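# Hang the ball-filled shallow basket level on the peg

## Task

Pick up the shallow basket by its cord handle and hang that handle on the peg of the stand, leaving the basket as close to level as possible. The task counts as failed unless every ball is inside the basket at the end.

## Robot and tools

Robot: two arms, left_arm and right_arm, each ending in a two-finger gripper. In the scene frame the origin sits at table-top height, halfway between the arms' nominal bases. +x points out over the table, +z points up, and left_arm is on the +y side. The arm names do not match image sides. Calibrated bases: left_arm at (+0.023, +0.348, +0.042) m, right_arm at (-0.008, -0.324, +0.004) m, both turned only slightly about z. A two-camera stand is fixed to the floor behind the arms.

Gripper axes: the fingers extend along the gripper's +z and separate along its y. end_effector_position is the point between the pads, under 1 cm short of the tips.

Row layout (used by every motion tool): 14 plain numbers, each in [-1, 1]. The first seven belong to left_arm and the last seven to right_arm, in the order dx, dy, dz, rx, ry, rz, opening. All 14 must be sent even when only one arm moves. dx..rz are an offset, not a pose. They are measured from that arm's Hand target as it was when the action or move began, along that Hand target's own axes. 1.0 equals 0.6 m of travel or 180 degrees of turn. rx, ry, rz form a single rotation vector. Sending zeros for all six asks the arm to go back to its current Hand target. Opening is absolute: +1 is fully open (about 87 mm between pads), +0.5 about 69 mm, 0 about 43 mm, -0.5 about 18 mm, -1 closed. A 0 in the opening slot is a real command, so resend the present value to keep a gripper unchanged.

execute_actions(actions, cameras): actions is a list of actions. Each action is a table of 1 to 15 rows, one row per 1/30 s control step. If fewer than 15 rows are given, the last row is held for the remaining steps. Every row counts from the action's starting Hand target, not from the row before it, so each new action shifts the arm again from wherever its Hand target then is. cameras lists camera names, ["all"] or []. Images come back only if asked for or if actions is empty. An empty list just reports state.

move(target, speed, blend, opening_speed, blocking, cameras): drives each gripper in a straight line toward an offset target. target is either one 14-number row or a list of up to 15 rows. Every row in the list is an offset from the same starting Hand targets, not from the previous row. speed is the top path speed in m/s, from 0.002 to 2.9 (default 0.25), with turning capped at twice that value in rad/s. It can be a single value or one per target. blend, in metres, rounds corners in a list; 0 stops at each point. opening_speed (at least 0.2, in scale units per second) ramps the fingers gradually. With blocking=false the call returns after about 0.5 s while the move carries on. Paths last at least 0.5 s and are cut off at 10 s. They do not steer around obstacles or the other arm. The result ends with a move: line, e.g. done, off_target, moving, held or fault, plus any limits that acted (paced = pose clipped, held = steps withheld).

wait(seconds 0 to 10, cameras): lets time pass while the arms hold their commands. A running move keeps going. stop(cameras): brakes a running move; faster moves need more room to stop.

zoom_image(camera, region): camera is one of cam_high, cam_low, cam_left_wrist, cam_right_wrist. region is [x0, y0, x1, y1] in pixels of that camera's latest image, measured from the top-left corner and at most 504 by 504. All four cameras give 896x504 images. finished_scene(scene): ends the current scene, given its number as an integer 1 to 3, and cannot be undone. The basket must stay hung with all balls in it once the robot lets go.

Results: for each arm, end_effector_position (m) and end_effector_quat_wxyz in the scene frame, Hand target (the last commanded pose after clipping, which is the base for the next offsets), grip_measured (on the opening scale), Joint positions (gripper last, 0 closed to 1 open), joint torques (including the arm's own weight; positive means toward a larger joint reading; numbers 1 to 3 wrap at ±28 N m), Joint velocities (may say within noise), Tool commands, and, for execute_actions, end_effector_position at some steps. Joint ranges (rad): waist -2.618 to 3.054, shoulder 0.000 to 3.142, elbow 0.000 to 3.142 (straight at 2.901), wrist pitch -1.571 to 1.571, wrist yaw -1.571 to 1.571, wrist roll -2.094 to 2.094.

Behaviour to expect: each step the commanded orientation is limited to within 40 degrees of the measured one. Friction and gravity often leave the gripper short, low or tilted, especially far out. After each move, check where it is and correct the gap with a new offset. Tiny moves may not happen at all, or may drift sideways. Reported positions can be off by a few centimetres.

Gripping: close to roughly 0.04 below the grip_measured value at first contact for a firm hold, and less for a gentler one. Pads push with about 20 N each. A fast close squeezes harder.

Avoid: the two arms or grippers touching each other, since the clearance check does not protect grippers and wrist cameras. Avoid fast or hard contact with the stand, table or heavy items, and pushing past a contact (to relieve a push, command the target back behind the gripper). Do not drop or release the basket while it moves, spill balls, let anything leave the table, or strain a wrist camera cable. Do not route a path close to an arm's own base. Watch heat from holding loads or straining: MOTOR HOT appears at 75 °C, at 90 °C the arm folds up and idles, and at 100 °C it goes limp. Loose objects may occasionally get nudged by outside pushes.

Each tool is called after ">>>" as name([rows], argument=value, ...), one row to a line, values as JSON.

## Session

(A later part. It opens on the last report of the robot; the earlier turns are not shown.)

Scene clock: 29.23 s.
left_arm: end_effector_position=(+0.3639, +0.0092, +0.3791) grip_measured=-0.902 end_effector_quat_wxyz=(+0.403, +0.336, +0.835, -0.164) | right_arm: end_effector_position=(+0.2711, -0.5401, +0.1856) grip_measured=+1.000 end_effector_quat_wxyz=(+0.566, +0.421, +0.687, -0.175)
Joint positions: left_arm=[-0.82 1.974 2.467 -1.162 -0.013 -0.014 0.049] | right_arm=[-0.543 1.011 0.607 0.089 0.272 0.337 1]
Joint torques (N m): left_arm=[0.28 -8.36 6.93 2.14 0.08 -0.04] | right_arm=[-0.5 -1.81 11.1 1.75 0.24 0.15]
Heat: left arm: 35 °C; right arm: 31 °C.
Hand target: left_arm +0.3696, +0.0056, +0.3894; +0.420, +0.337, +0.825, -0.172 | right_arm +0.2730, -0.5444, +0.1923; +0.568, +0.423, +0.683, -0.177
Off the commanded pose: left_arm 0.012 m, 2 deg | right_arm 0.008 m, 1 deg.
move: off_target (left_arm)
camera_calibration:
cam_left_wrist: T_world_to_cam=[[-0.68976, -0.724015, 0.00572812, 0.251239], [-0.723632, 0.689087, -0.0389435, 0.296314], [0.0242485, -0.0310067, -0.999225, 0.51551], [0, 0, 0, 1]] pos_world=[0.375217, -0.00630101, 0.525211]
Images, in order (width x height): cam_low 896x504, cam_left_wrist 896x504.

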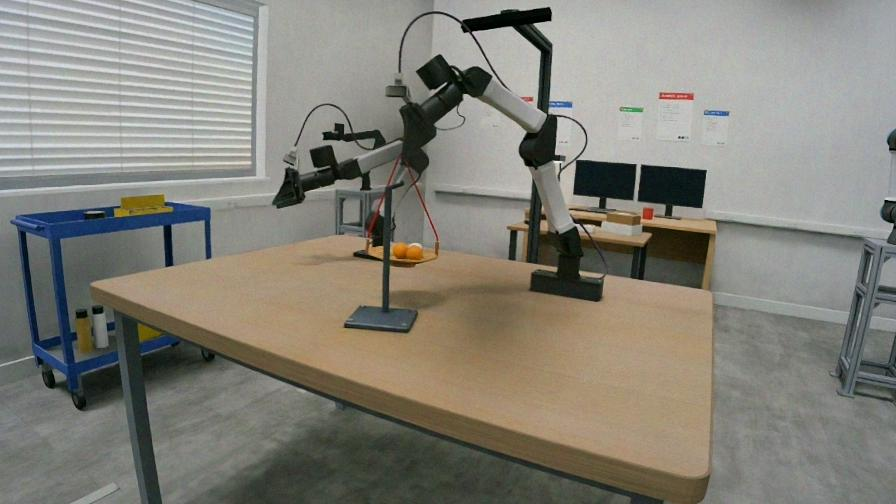

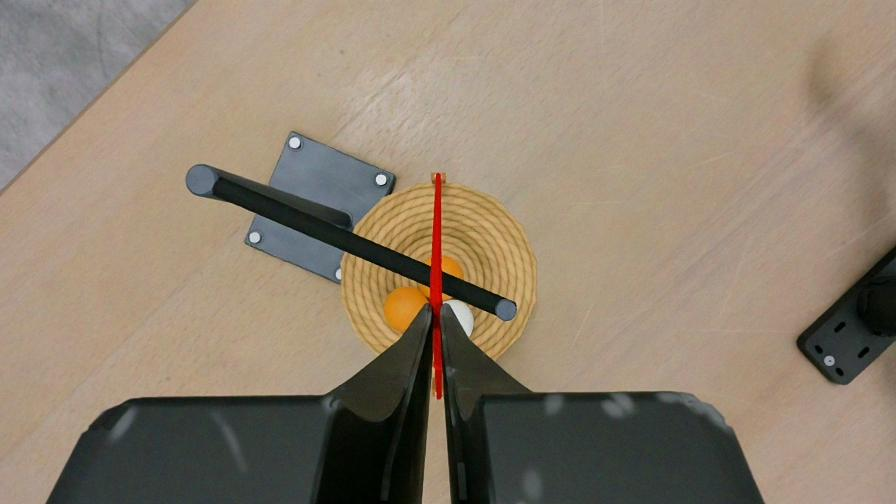

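>>> move([
  [0.032,-0.0075,0.032,0,0,0,-1,0,0,0,0,0,0,1],
  [0.063,-0.0075,0.065,0,0.085,0,-1,0,0,0,0,0,0,1],
], speed=0.04, blend=[0.01,0], cameras=["cam_left_wrist","cam_low"])

>>> zoom_image(camera="cam_low", region=[350, 150, 450, 290])

>>> zoom_image(camera="cam_left_wrist", region=[390, 250, 490, 390])

Scene clock: 33.93 s.
left_arm: end_effector_position=(+0.3711, +0.0018, +0.3299) grip_measured=-0.902 end_effector_quat_wxyz=(+0.327, +0.350, +0.868, -0.132) | right_arm: end_effector_position=(+0.2711, -0.5401, +0.1856) grip_measured=+1.000 end_effector_quat_wxyz=(+0.566, +0.421, +0.687, -0.175)
Joint positions: left_arm=[-0.82 2.255 2.84 -1.436 -0.012 -0.014 0.049] | right_arm=[-0.543 1.011 0.607 0.089 0.272 0.337 1]
Joint torques (N m): left_arm=[-0.62 -9.63 6.35 1.88 0.02 -0.14] | right_arm=[-0.51 -1.83 11.11 1.75 0.23 0.16]
Heat: left arm: 36 °C; right arm: 32 °C.
Hand target: left_arm +0.3731, -0.0042, +0.3359; +0.307, +0.357, +0.874, -0.125 | right_arm +0.2730, -0.5444, +0.1923; +0.568, +0.423, +0.683, -0.177
Off the commanded pose: left_arm 0.009 m, 3 deg | right_arm 0.008 m, 1 deg.
elbow stopped short (left arm): the move would have taken joint 3 (elbow) straighter than the controller allows.
move: off_target (left_arm)
camera_calibration:
cam_left_wrist: T_world_to_cam=[[-0.689613, -0.724176, 0.00183054, 0.252372], [-0.71669, 0.682843, 0.141707, 0.24258], [-0.103871, 0.0964113, -0.989907, 0.510123], [0, 0, 0, 1]] pos_world=[0.40088, -0.0320641, 0.470137]
Images, in order (width x height): cam_low 896x504, cam_left_wrist 896x504.

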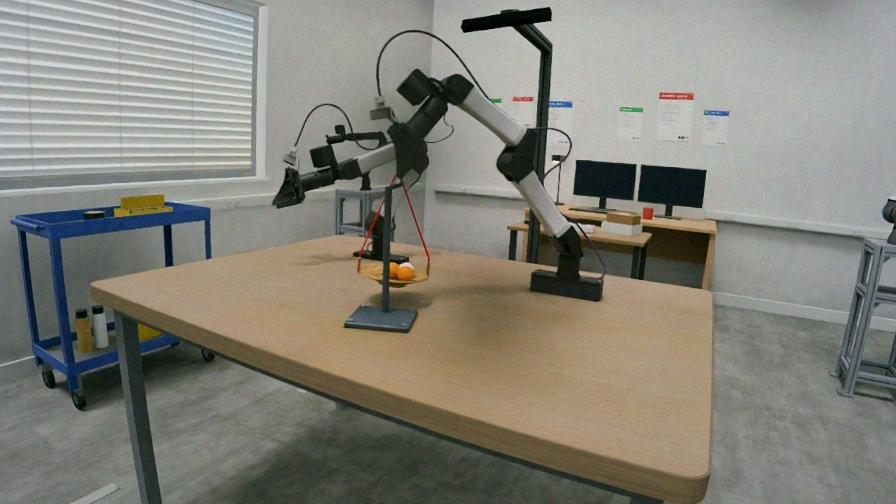

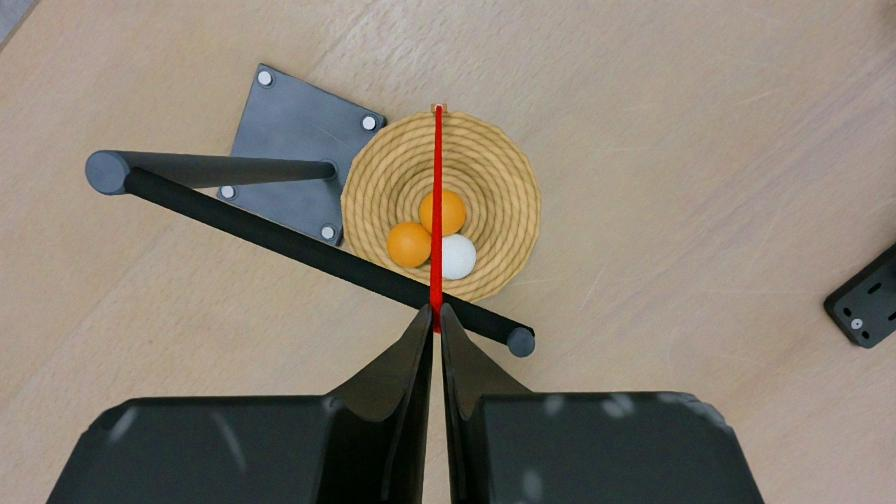

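Scaled by 3.600 from the camera's 896x504 image, which has a finer 1280x720 frame.

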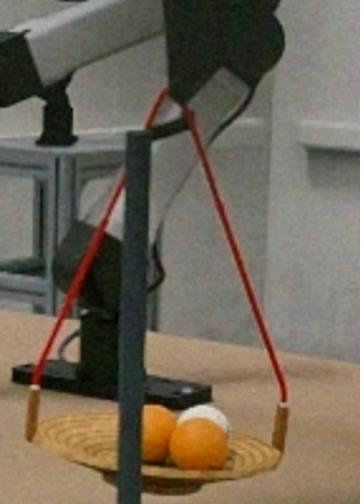

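Scaled by 3.600 from the camera's 896x504 image, which has a finer 1280x720 frame.

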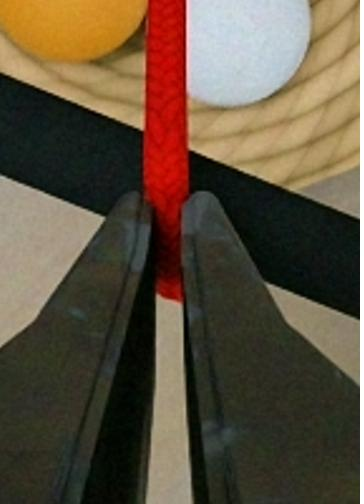

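>>> move(target=[0.0147,0,0.018,0,-0.025,0,-1,0,0,0,0,0,0,1], speed=0.03, cameras=["cam_left_wrist","cam_low"])

>>> zoom_image(camera="cam_low", region=[350, 150, 450, 290])

>>> zoom_image(camera="cam_left_wrist", region=[390, 250, 490, 390])

Scene clock: 35.37 s.
left_arm: end_effector_position=(+0.3708, +0.0022, +0.3203) grip_measured=-0.902 end_effector_quat_wxyz=(+0.330, +0.350, +0.867, -0.133) | right_arm: end_effector_position=(+0.2711, -0.5401, +0.1856) grip_measured=+1.000 end_effector_quat_wxyz=(+0.566, +0.421, +0.687, -0.175)
Joint positions: left_arm=[-0.82 2.109 2.518 -1.254 -0.012 -0.014 0.049] | right_arm=[-0.543 1.011 0.607 0.089 0.272 0.337 1]
Joint torques (N m): left_arm=[-0.58 -10.58 3.41 2.11 0 -0.15] | right_arm=[-0.51 -1.8 11.11 1.75 0.24 0.15]
Heat: left arm: 36 °C; right arm: 32 °C.
Hand target: left_arm +0.3730, -0.0041, +0.3220; +0.341, +0.351, +0.861, -0.139 | right_arm +0.2730, -0.5444, +0.1923; +0.568, +0.423, +0.683, -0.177
Off the commanded pose: left_arm 0.007 m, 2 deg | right_arm 0.008 m, 1 deg.
move: done
camera_calibration:
cam_left_wrist: T_world_to_cam=[[-0.689672, -0.724119, 0.00200089, 0.25237], [-0.717285, 0.683536, 0.135205, 0.245759], [-0.0992721, 0.0918117, -0.990816, 0.499056], [0, 0, 0, 1]] pos_world=[0.399875, -0.0310583, 0.46074]
Images, in order (width x height): cam_low 896x504, cam_left_wrist 896x504.

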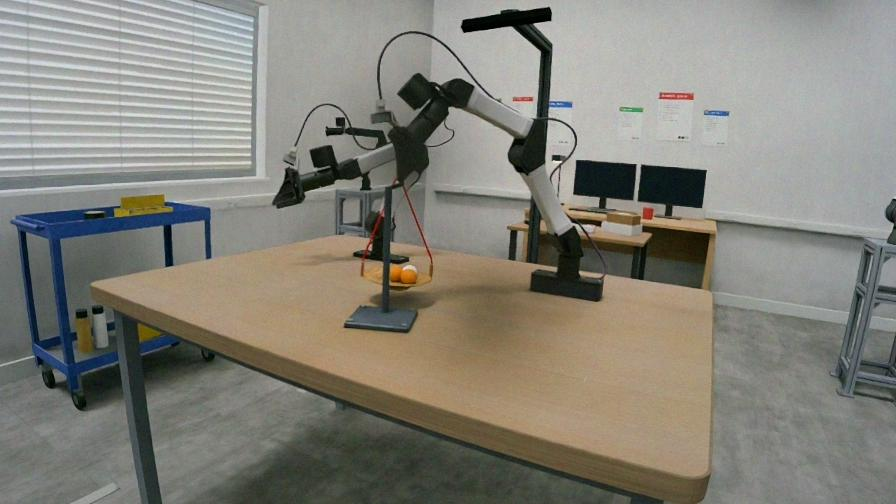

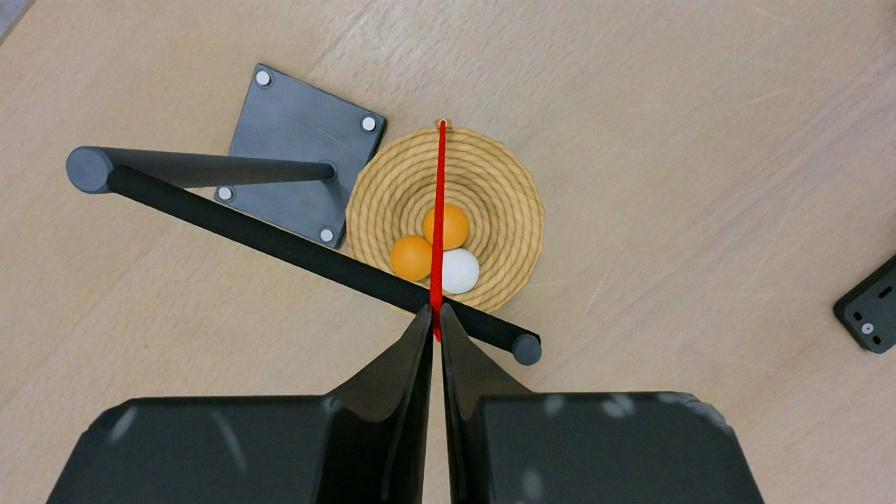

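Scaled by 3.600 from the camera's 896x504 image, which has a finer 1280x720 frame.

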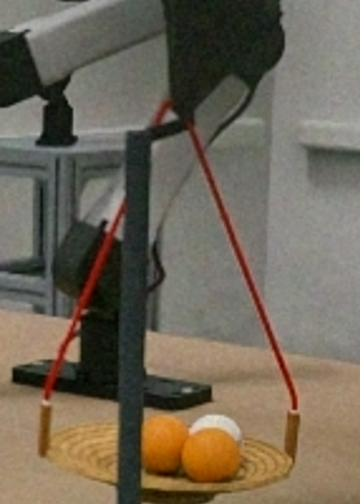

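Scaled by 3.600 from the camera's 896x504 image, which has a finer 1280x720 frame.

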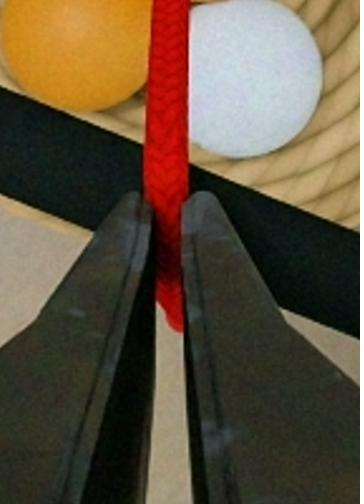

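>>> move(target=[0.0063,0,0.0078,0,0,0,-1,0,0,0,0,0,0,1], speed=0.03, cameras=["cam_left_wrist","cam_low"])

>>> zoom_image(camera="cam_low", region=[350, 150, 450, 290])

>>> zoom_image(camera="cam_low", region=[380, 165, 430, 205])

Scene clock: 36.53 s.
left_arm: end_effector_position=(+0.3707, +0.0023, +0.3201) grip_measured=-0.902 end_effector_quat_wxyz=(+0.336, +0.348, +0.864, -0.136) | right_arm: end_effector_position=(+0.2711, -0.5401, +0.1856) grip_measured=+1.000 end_effector_quat_wxyz=(+0.566, +0.421, +0.687, -0.175)
Joint positions: left_arm=[-0.82 2.07 2.443 -1.202 -0.012 -0.014 0.049] | right_arm=[-0.543 1.011 0.607 0.089 0.272 0.337 1]
Joint torques (N m): left_arm=[-0.65 -9.74 3.32 2.11 -0.02 -0.11] | right_arm=[-0.53 -1.83 11.08 1.75 0.24 0.15]
Heat: left arm: 36 °C; right arm: 32 °C.
Hand target: left_arm +0.3733, -0.0044, +0.3161; +0.341, +0.351, +0.861, -0.139 | right_arm +0.2730, -0.5444, +0.1923; +0.568, +0.423, +0.683, -0.177
Off the commanded pose: left_arm 0.008 m, 1 deg | right_arm 0.008 m, 1 deg.
move: done
camera_calibration:
cam_left_wrist: T_world_to_cam=[[-0.689697, -0.724094, 0.00238974, 0.25226], [-0.718723, 0.684975, 0.119361, 0.2512], [-0.0880656, 0.0806054, -0.992848, 0.495478], [0, 0, 0, 1]] pos_world=[0.39816, -0.0293443, 0.461348]
Images, in order (width x height): cam_low 896x504, cam_left_wrist 896x504.

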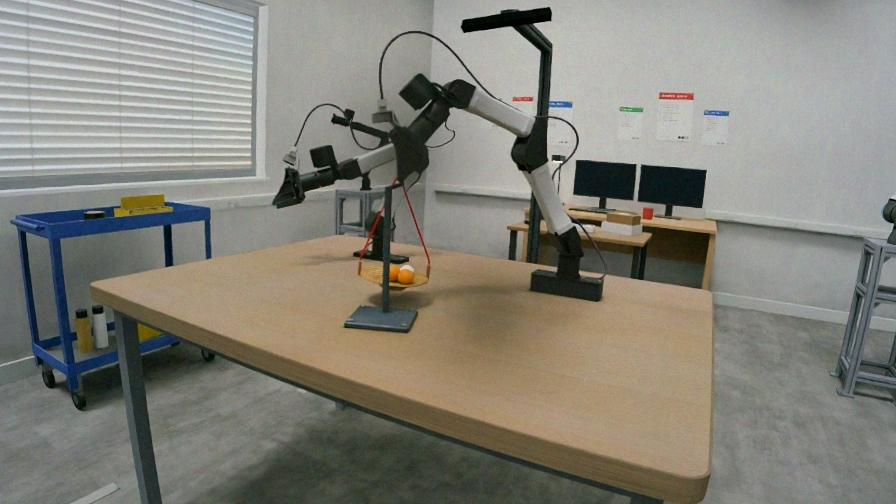

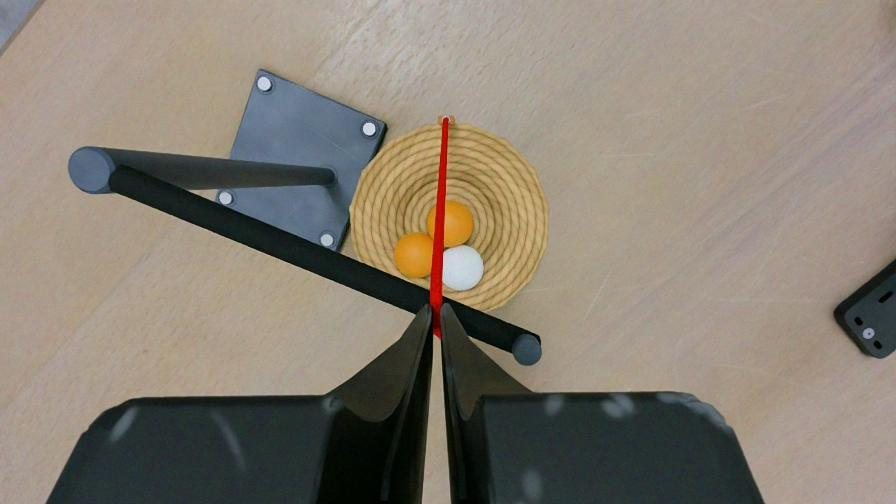

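Scaled by 3.600 from the camera's 896x504 image, which has a finer 1280x720 frame.

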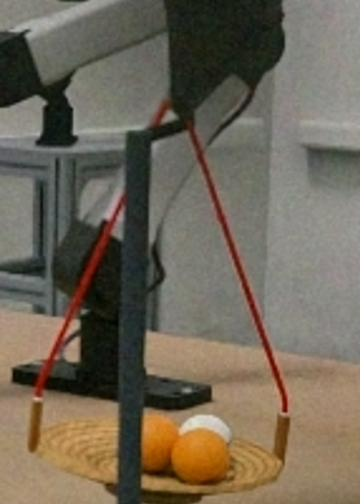

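Scaled by 10.080 from the camera's 896x504 image, which has a finer 1280x720 frame.

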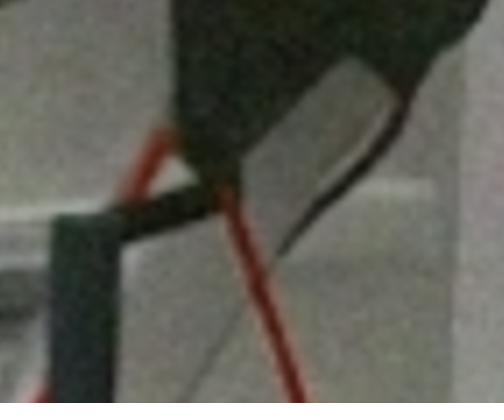

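>>> move(target=[-0.006,0.002,-0.008,0,0,0,-1,0,0,0,0,0,0,1], speed=0.02)

>>> wait(seconds=1.5, cameras=["cam_low"])

>>> move(target=[0,0,0,0,0,0,-0.6,0,0,0,0,0,0,1], speed=0.03, opening_speed=0.3, cameras=["cam_left_wrist","cam_low","cam_high"])

>>> zoom_image(camera="cam_low", region=[350, 150, 450, 290])

>>> zoom_image(camera="cam_left_wrist", region=[390, 250, 490, 390])

Scene clock: 37.60 s.
left_arm: end_effector_position=(+0.3703, +0.0027, +0.3214) grip_measured=-0.902 end_effector_quat_wxyz=(+0.336, +0.349, +0.864, -0.136) | right_arm: end_effector_position=(+0.2711, -0.5401, +0.1856) grip_measured=+1.000 end_effector_quat_wxyz=(+0.566, +0.421, +0.687, -0.175)
Joint positions: left_arm=[-0.82 2.075 2.459 -1.214 -0.012 -0.014 0.049] | right_arm=[-0.543 1.011 0.607 0.089 0.272 0.337 1]
Joint torques (N m): left_arm=[-0.38 -8.5 6.71 1.84 0.04 -0.1] | right_arm=[-0.51 -1.81 11.08 1.75 0.24 0.16]
Heat: left arm: 36 °C; right arm: 32 °C.
Hand target: left_arm +0.3737, -0.0030, +0.3220; +0.341, +0.351, +0.861, -0.139 | right_arm +0.2730, -0.5444, +0.1923; +0.568, +0.423, +0.683, -0.177
Off the commanded pose: left_arm 0.007 m, 1 deg | right_arm 0.008 m, 1 deg.
move: done

Scene clock: 39.10 s.
left_arm: end_effector_position=(+0.3703, +0.0027, +0.3214) grip_measured=-0.902 end_effector_quat_wxyz=(+0.336, +0.349, +0.864, -0.136) | right_arm: end_effector_position=(+0.2711, -0.5401, +0.1856) grip_measured=+1.000 end_effector_quat_wxyz=(+0.566, +0.421, +0.687, -0.175)
Joint positions: left_arm=[-0.82 2.075 2.459 -1.214 -0.012 -0.014 0.049] | right_arm=[-0.543 1.011 0.607 0.089 0.272 0.337 1]
Joint torques (N m): left_arm=[-0.35 -8.47 6.87 1.83 0.03 -0.09] | right_arm=[-0.53 -1.81 11.08 1.75 0.24 0.15]
Heat: left arm: 36 °C; right arm: 32 °C.
Hand target: left_arm +0.3737, -0.0031, +0.3220; +0.341, +0.351, +0.861, -0.139 | right_arm +0.2730, -0.5444, +0.1923; +0.568, +0.423, +0.683, -0.177
Tool commands: left_gripper/opening=-1.0 right_gripper/opening=+1.0
Off the commanded pose: left_arm 0.007 m, 1 deg | right_arm 0.008 m, 1 deg.
wait: 1.50 s; at rest by 0.17 s
Images, in order (width x height): cam_low 896x504.

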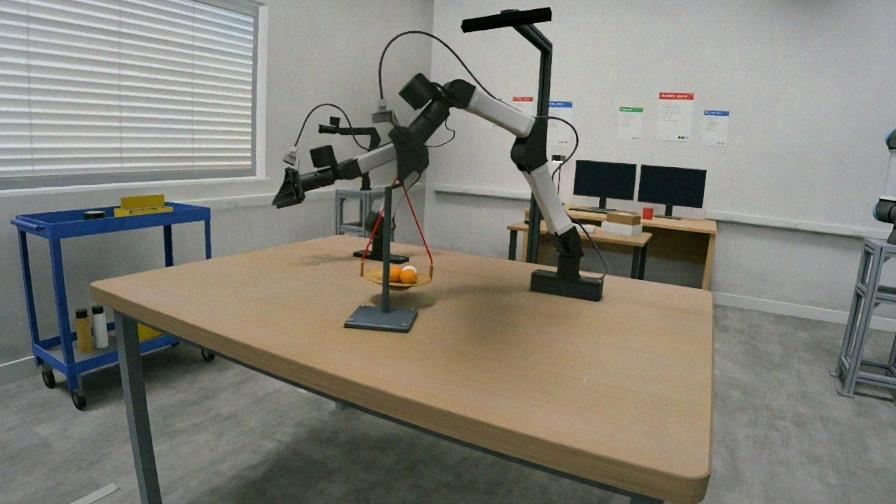

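Scene clock: 40.63 s.
left_arm: end_effector_position=(+0.3704, +0.0027, +0.3219) grip_measured=-0.600 end_effector_quat_wxyz=(+0.336, +0.348, +0.864, -0.136) | right_arm: end_effector_position=(+0.2711, -0.5401, +0.1856) grip_measured=+1.000 end_effector_quat_wxyz=(+0.566, +0.421, +0.687, -0.175)
Joint positions: left_arm=[-0.82 2.075 2.461 -1.214 -0.012 -0.014 0.2] | right_arm=[-0.543 1.011 0.607 0.089 0.272 0.337 1]
Joint torques (N m): left_arm=[-0.44 -8.46 6.56 1.86 0.01 -0.1] | right_arm=[-0.53 -1.81 11.11 1.75 0.24 0.15]
Heat: left arm: 36 °C; right arm: 32 °C.
Hand target: left_arm +0.3737, -0.0031, +0.3221; +0.341, +0.351, +0.861, -0.139 | right_arm +0.2730, -0.5444, +0.1923; +0.568, +0.423, +0.683, -0.177
Off the commanded pose: left_arm 0.007 m, 1 deg | right_arm 0.008 m, 1 deg.
move: done
camera_calibration:
cam_left_wrist: T_world_to_cam=[[-0.689519, -0.724264, 0.00207453, 0.252336], [-0.718918, 0.684771, 0.119356, 0.250638], [-0.0878658, 0.0808068, -0.992849, 0.497142], [0, 0, 0, 1]] pos_world=[0.39786, -0.0290446, 0.463148]
Images, in order (width x height): cam_high 896x504, cam_low 896x504, cam_left_wrist 896x504.

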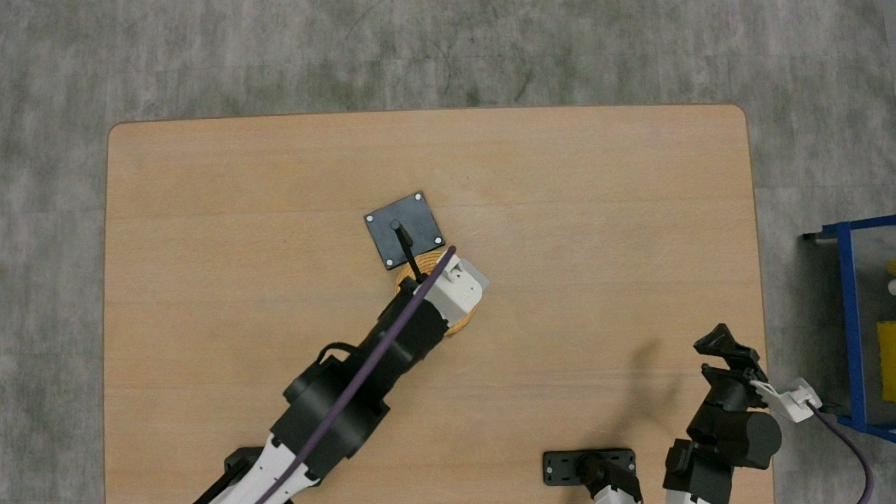

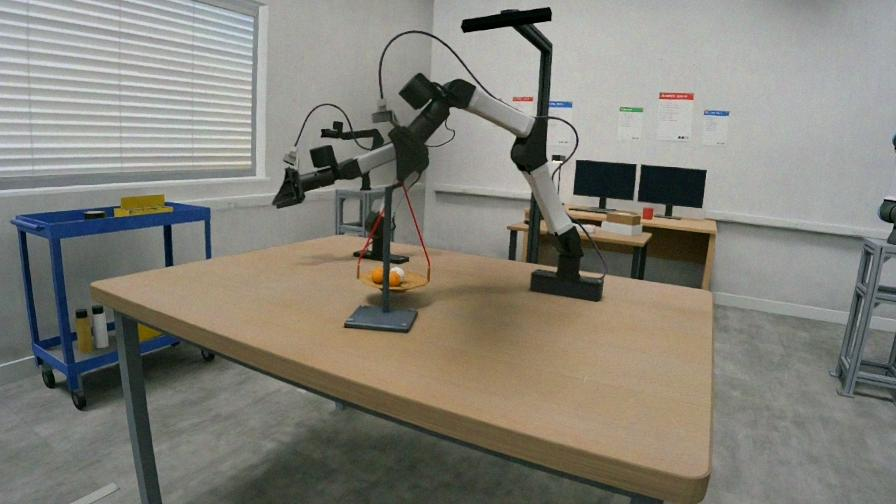

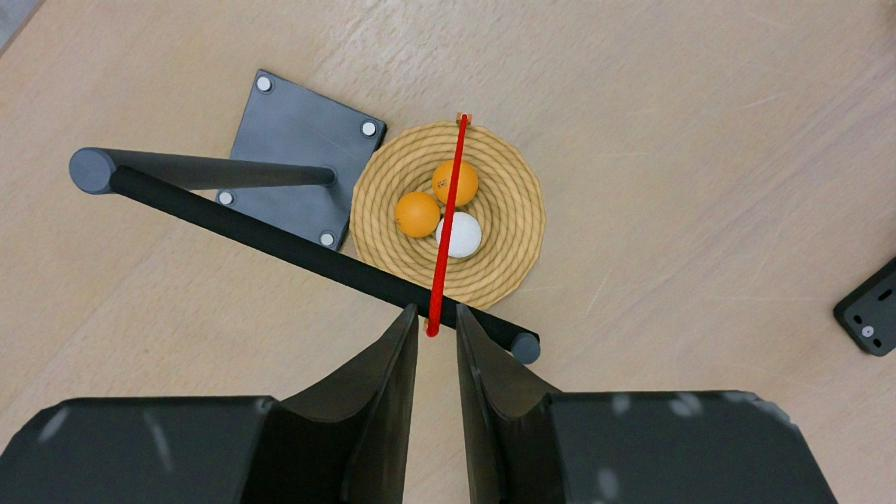

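Scaled by 3.600 from the camera's 896x504 image, which has a finer 1280x720 frame.

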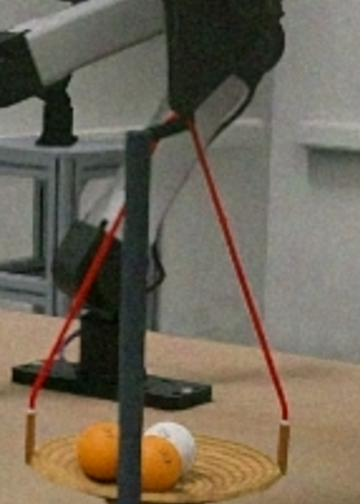

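Scaled by 3.600 from the camera's 896x504 image, which has a finer 1280x720 frame.

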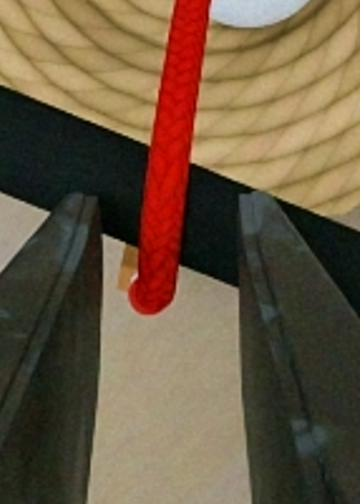

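>>> move([
  [0,0,0,0,0,0,-0.3,0,0,0,0,0,0,1],
  [0,0,-0.12,0,0,0,-0.3,0,0,0,0,0,0,1],
  [0,0,-0.25,0,0,0,-0.3,0,0,0,0,0,0,1],
], speed=[0.03,0.04,0.1], opening_speed=0.3, cameras=["cam_left_wrist","cam_low","cam_high"])

>>> zoom_image(camera="cam_low", region=[350, 240, 440, 300])

>>> zoom_image(camera="cam_high", region=[370, 200, 530, 370])

>>> zoom_image(camera="cam_low", region=[350, 160, 450, 290])

Scene clock: 45.77 s.
left_arm: end_effector_position=(+0.3067, +0.0664, +0.4257) grip_measured=-0.300 end_effector_quat_wxyz=(+0.383, +0.340, +0.845, -0.156) | right_arm: end_effector_position=(+0.2711, -0.5401, +0.1856) grip_measured=+1.000 end_effector_quat_wxyz=(+0.566, +0.421, +0.687, -0.175)
Joint positions: left_arm=[-0.82 1.957 2.792 -1.553 -0.012 -0.014 0.35] | right_arm=[-0.543 1.011 0.607 0.089 0.272 0.337 1]
Joint torques (N m): left_arm=[-0.75 -8.75 3.07 1.83 -0.01 -0.11] | right_arm=[-0.53 -1.8 11.11 1.75 0.24 0.15]
Heat: left arm: 36 °C; right arm: 33 °C.
Hand target: left_arm +0.3004, +0.0688, +0.4314; +0.341, +0.351, +0.861, -0.139 | right_arm +0.2730, -0.5444, +0.1923; +0.568, +0.423, +0.683, -0.177
Off the commanded pose: left_arm 0.009 m, 6 deg | right_arm 0.008 m, 1 deg.
joint sent to its limit (left arm) — joint 4 (wrist pitch), lower limit. The joint targets are off in orientation, not in position.
move: off_target (left_arm)
camera_calibration:
cam_left_wrist: T_world_to_cam=[[-0.689781, -0.724002, 0.00480867, 0.253224], [-0.723935, 0.689787, 0.0105439, 0.1963], [-0.0109508, 0.00379181, -0.999933, 0.573921], [0, 0, 0, 1]] pos_world=[0.323062, 0.0457537, 0.570595]
Images, in order (width x height): cam_high 896x504, cam_low 896x504, cam_left_wrist 896x504.

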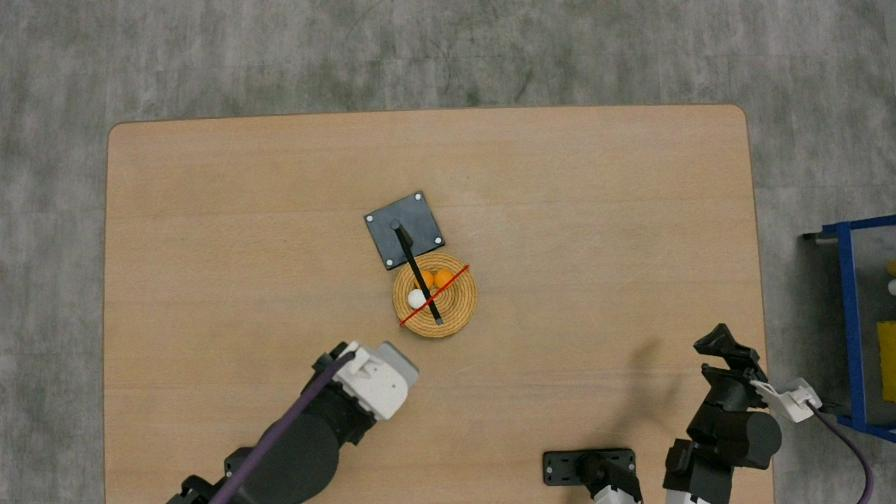

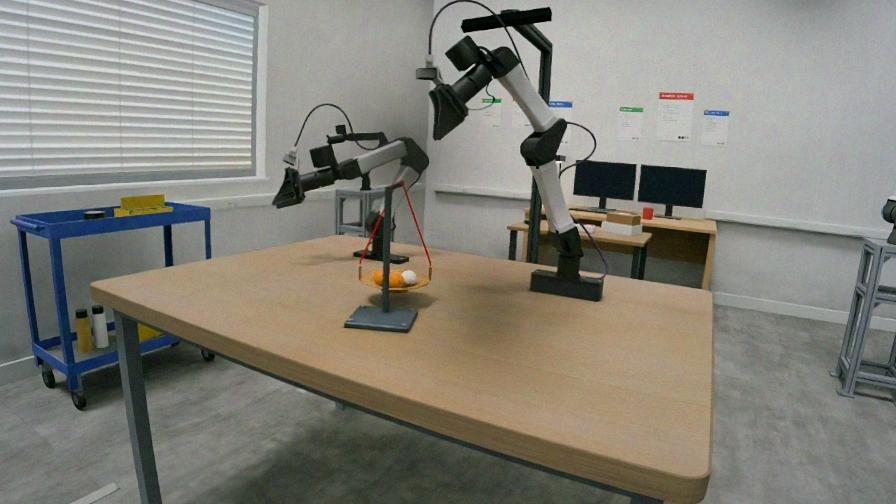

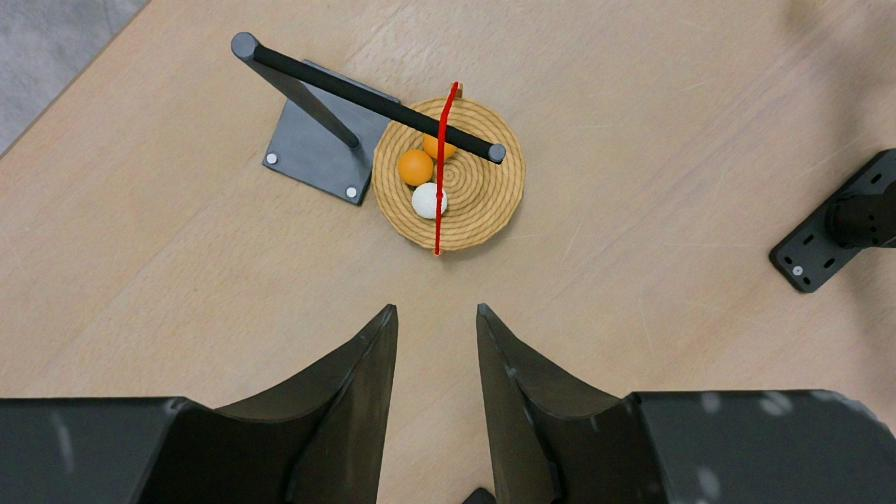

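Scaled by 5.600 from the camera's 896x504 image, which has a finer 1280x720 frame.

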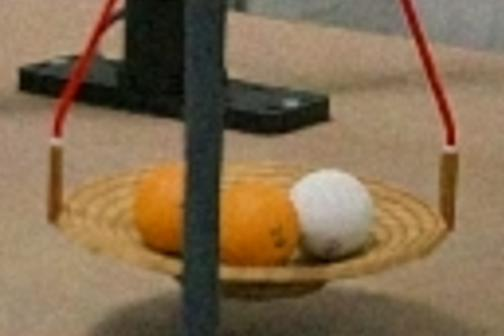

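Scaled by 2.965 from the camera's 896x504 image, which has a finer 1280x720 frame.

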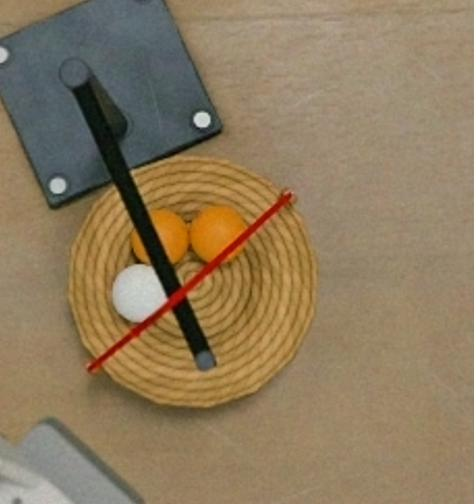

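Scaled by 3.877 from the camera's 896x504 image, which has a finer 1280x720 frame.

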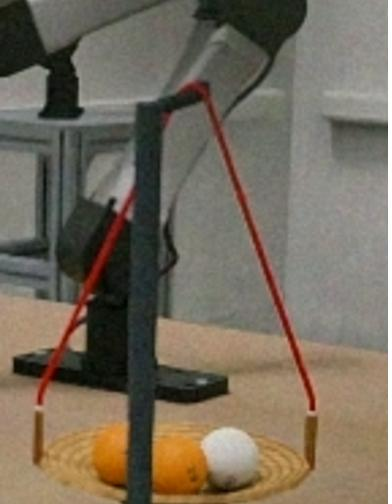

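>>> finished_scene(scene=3)

The scene is finished: the task was done.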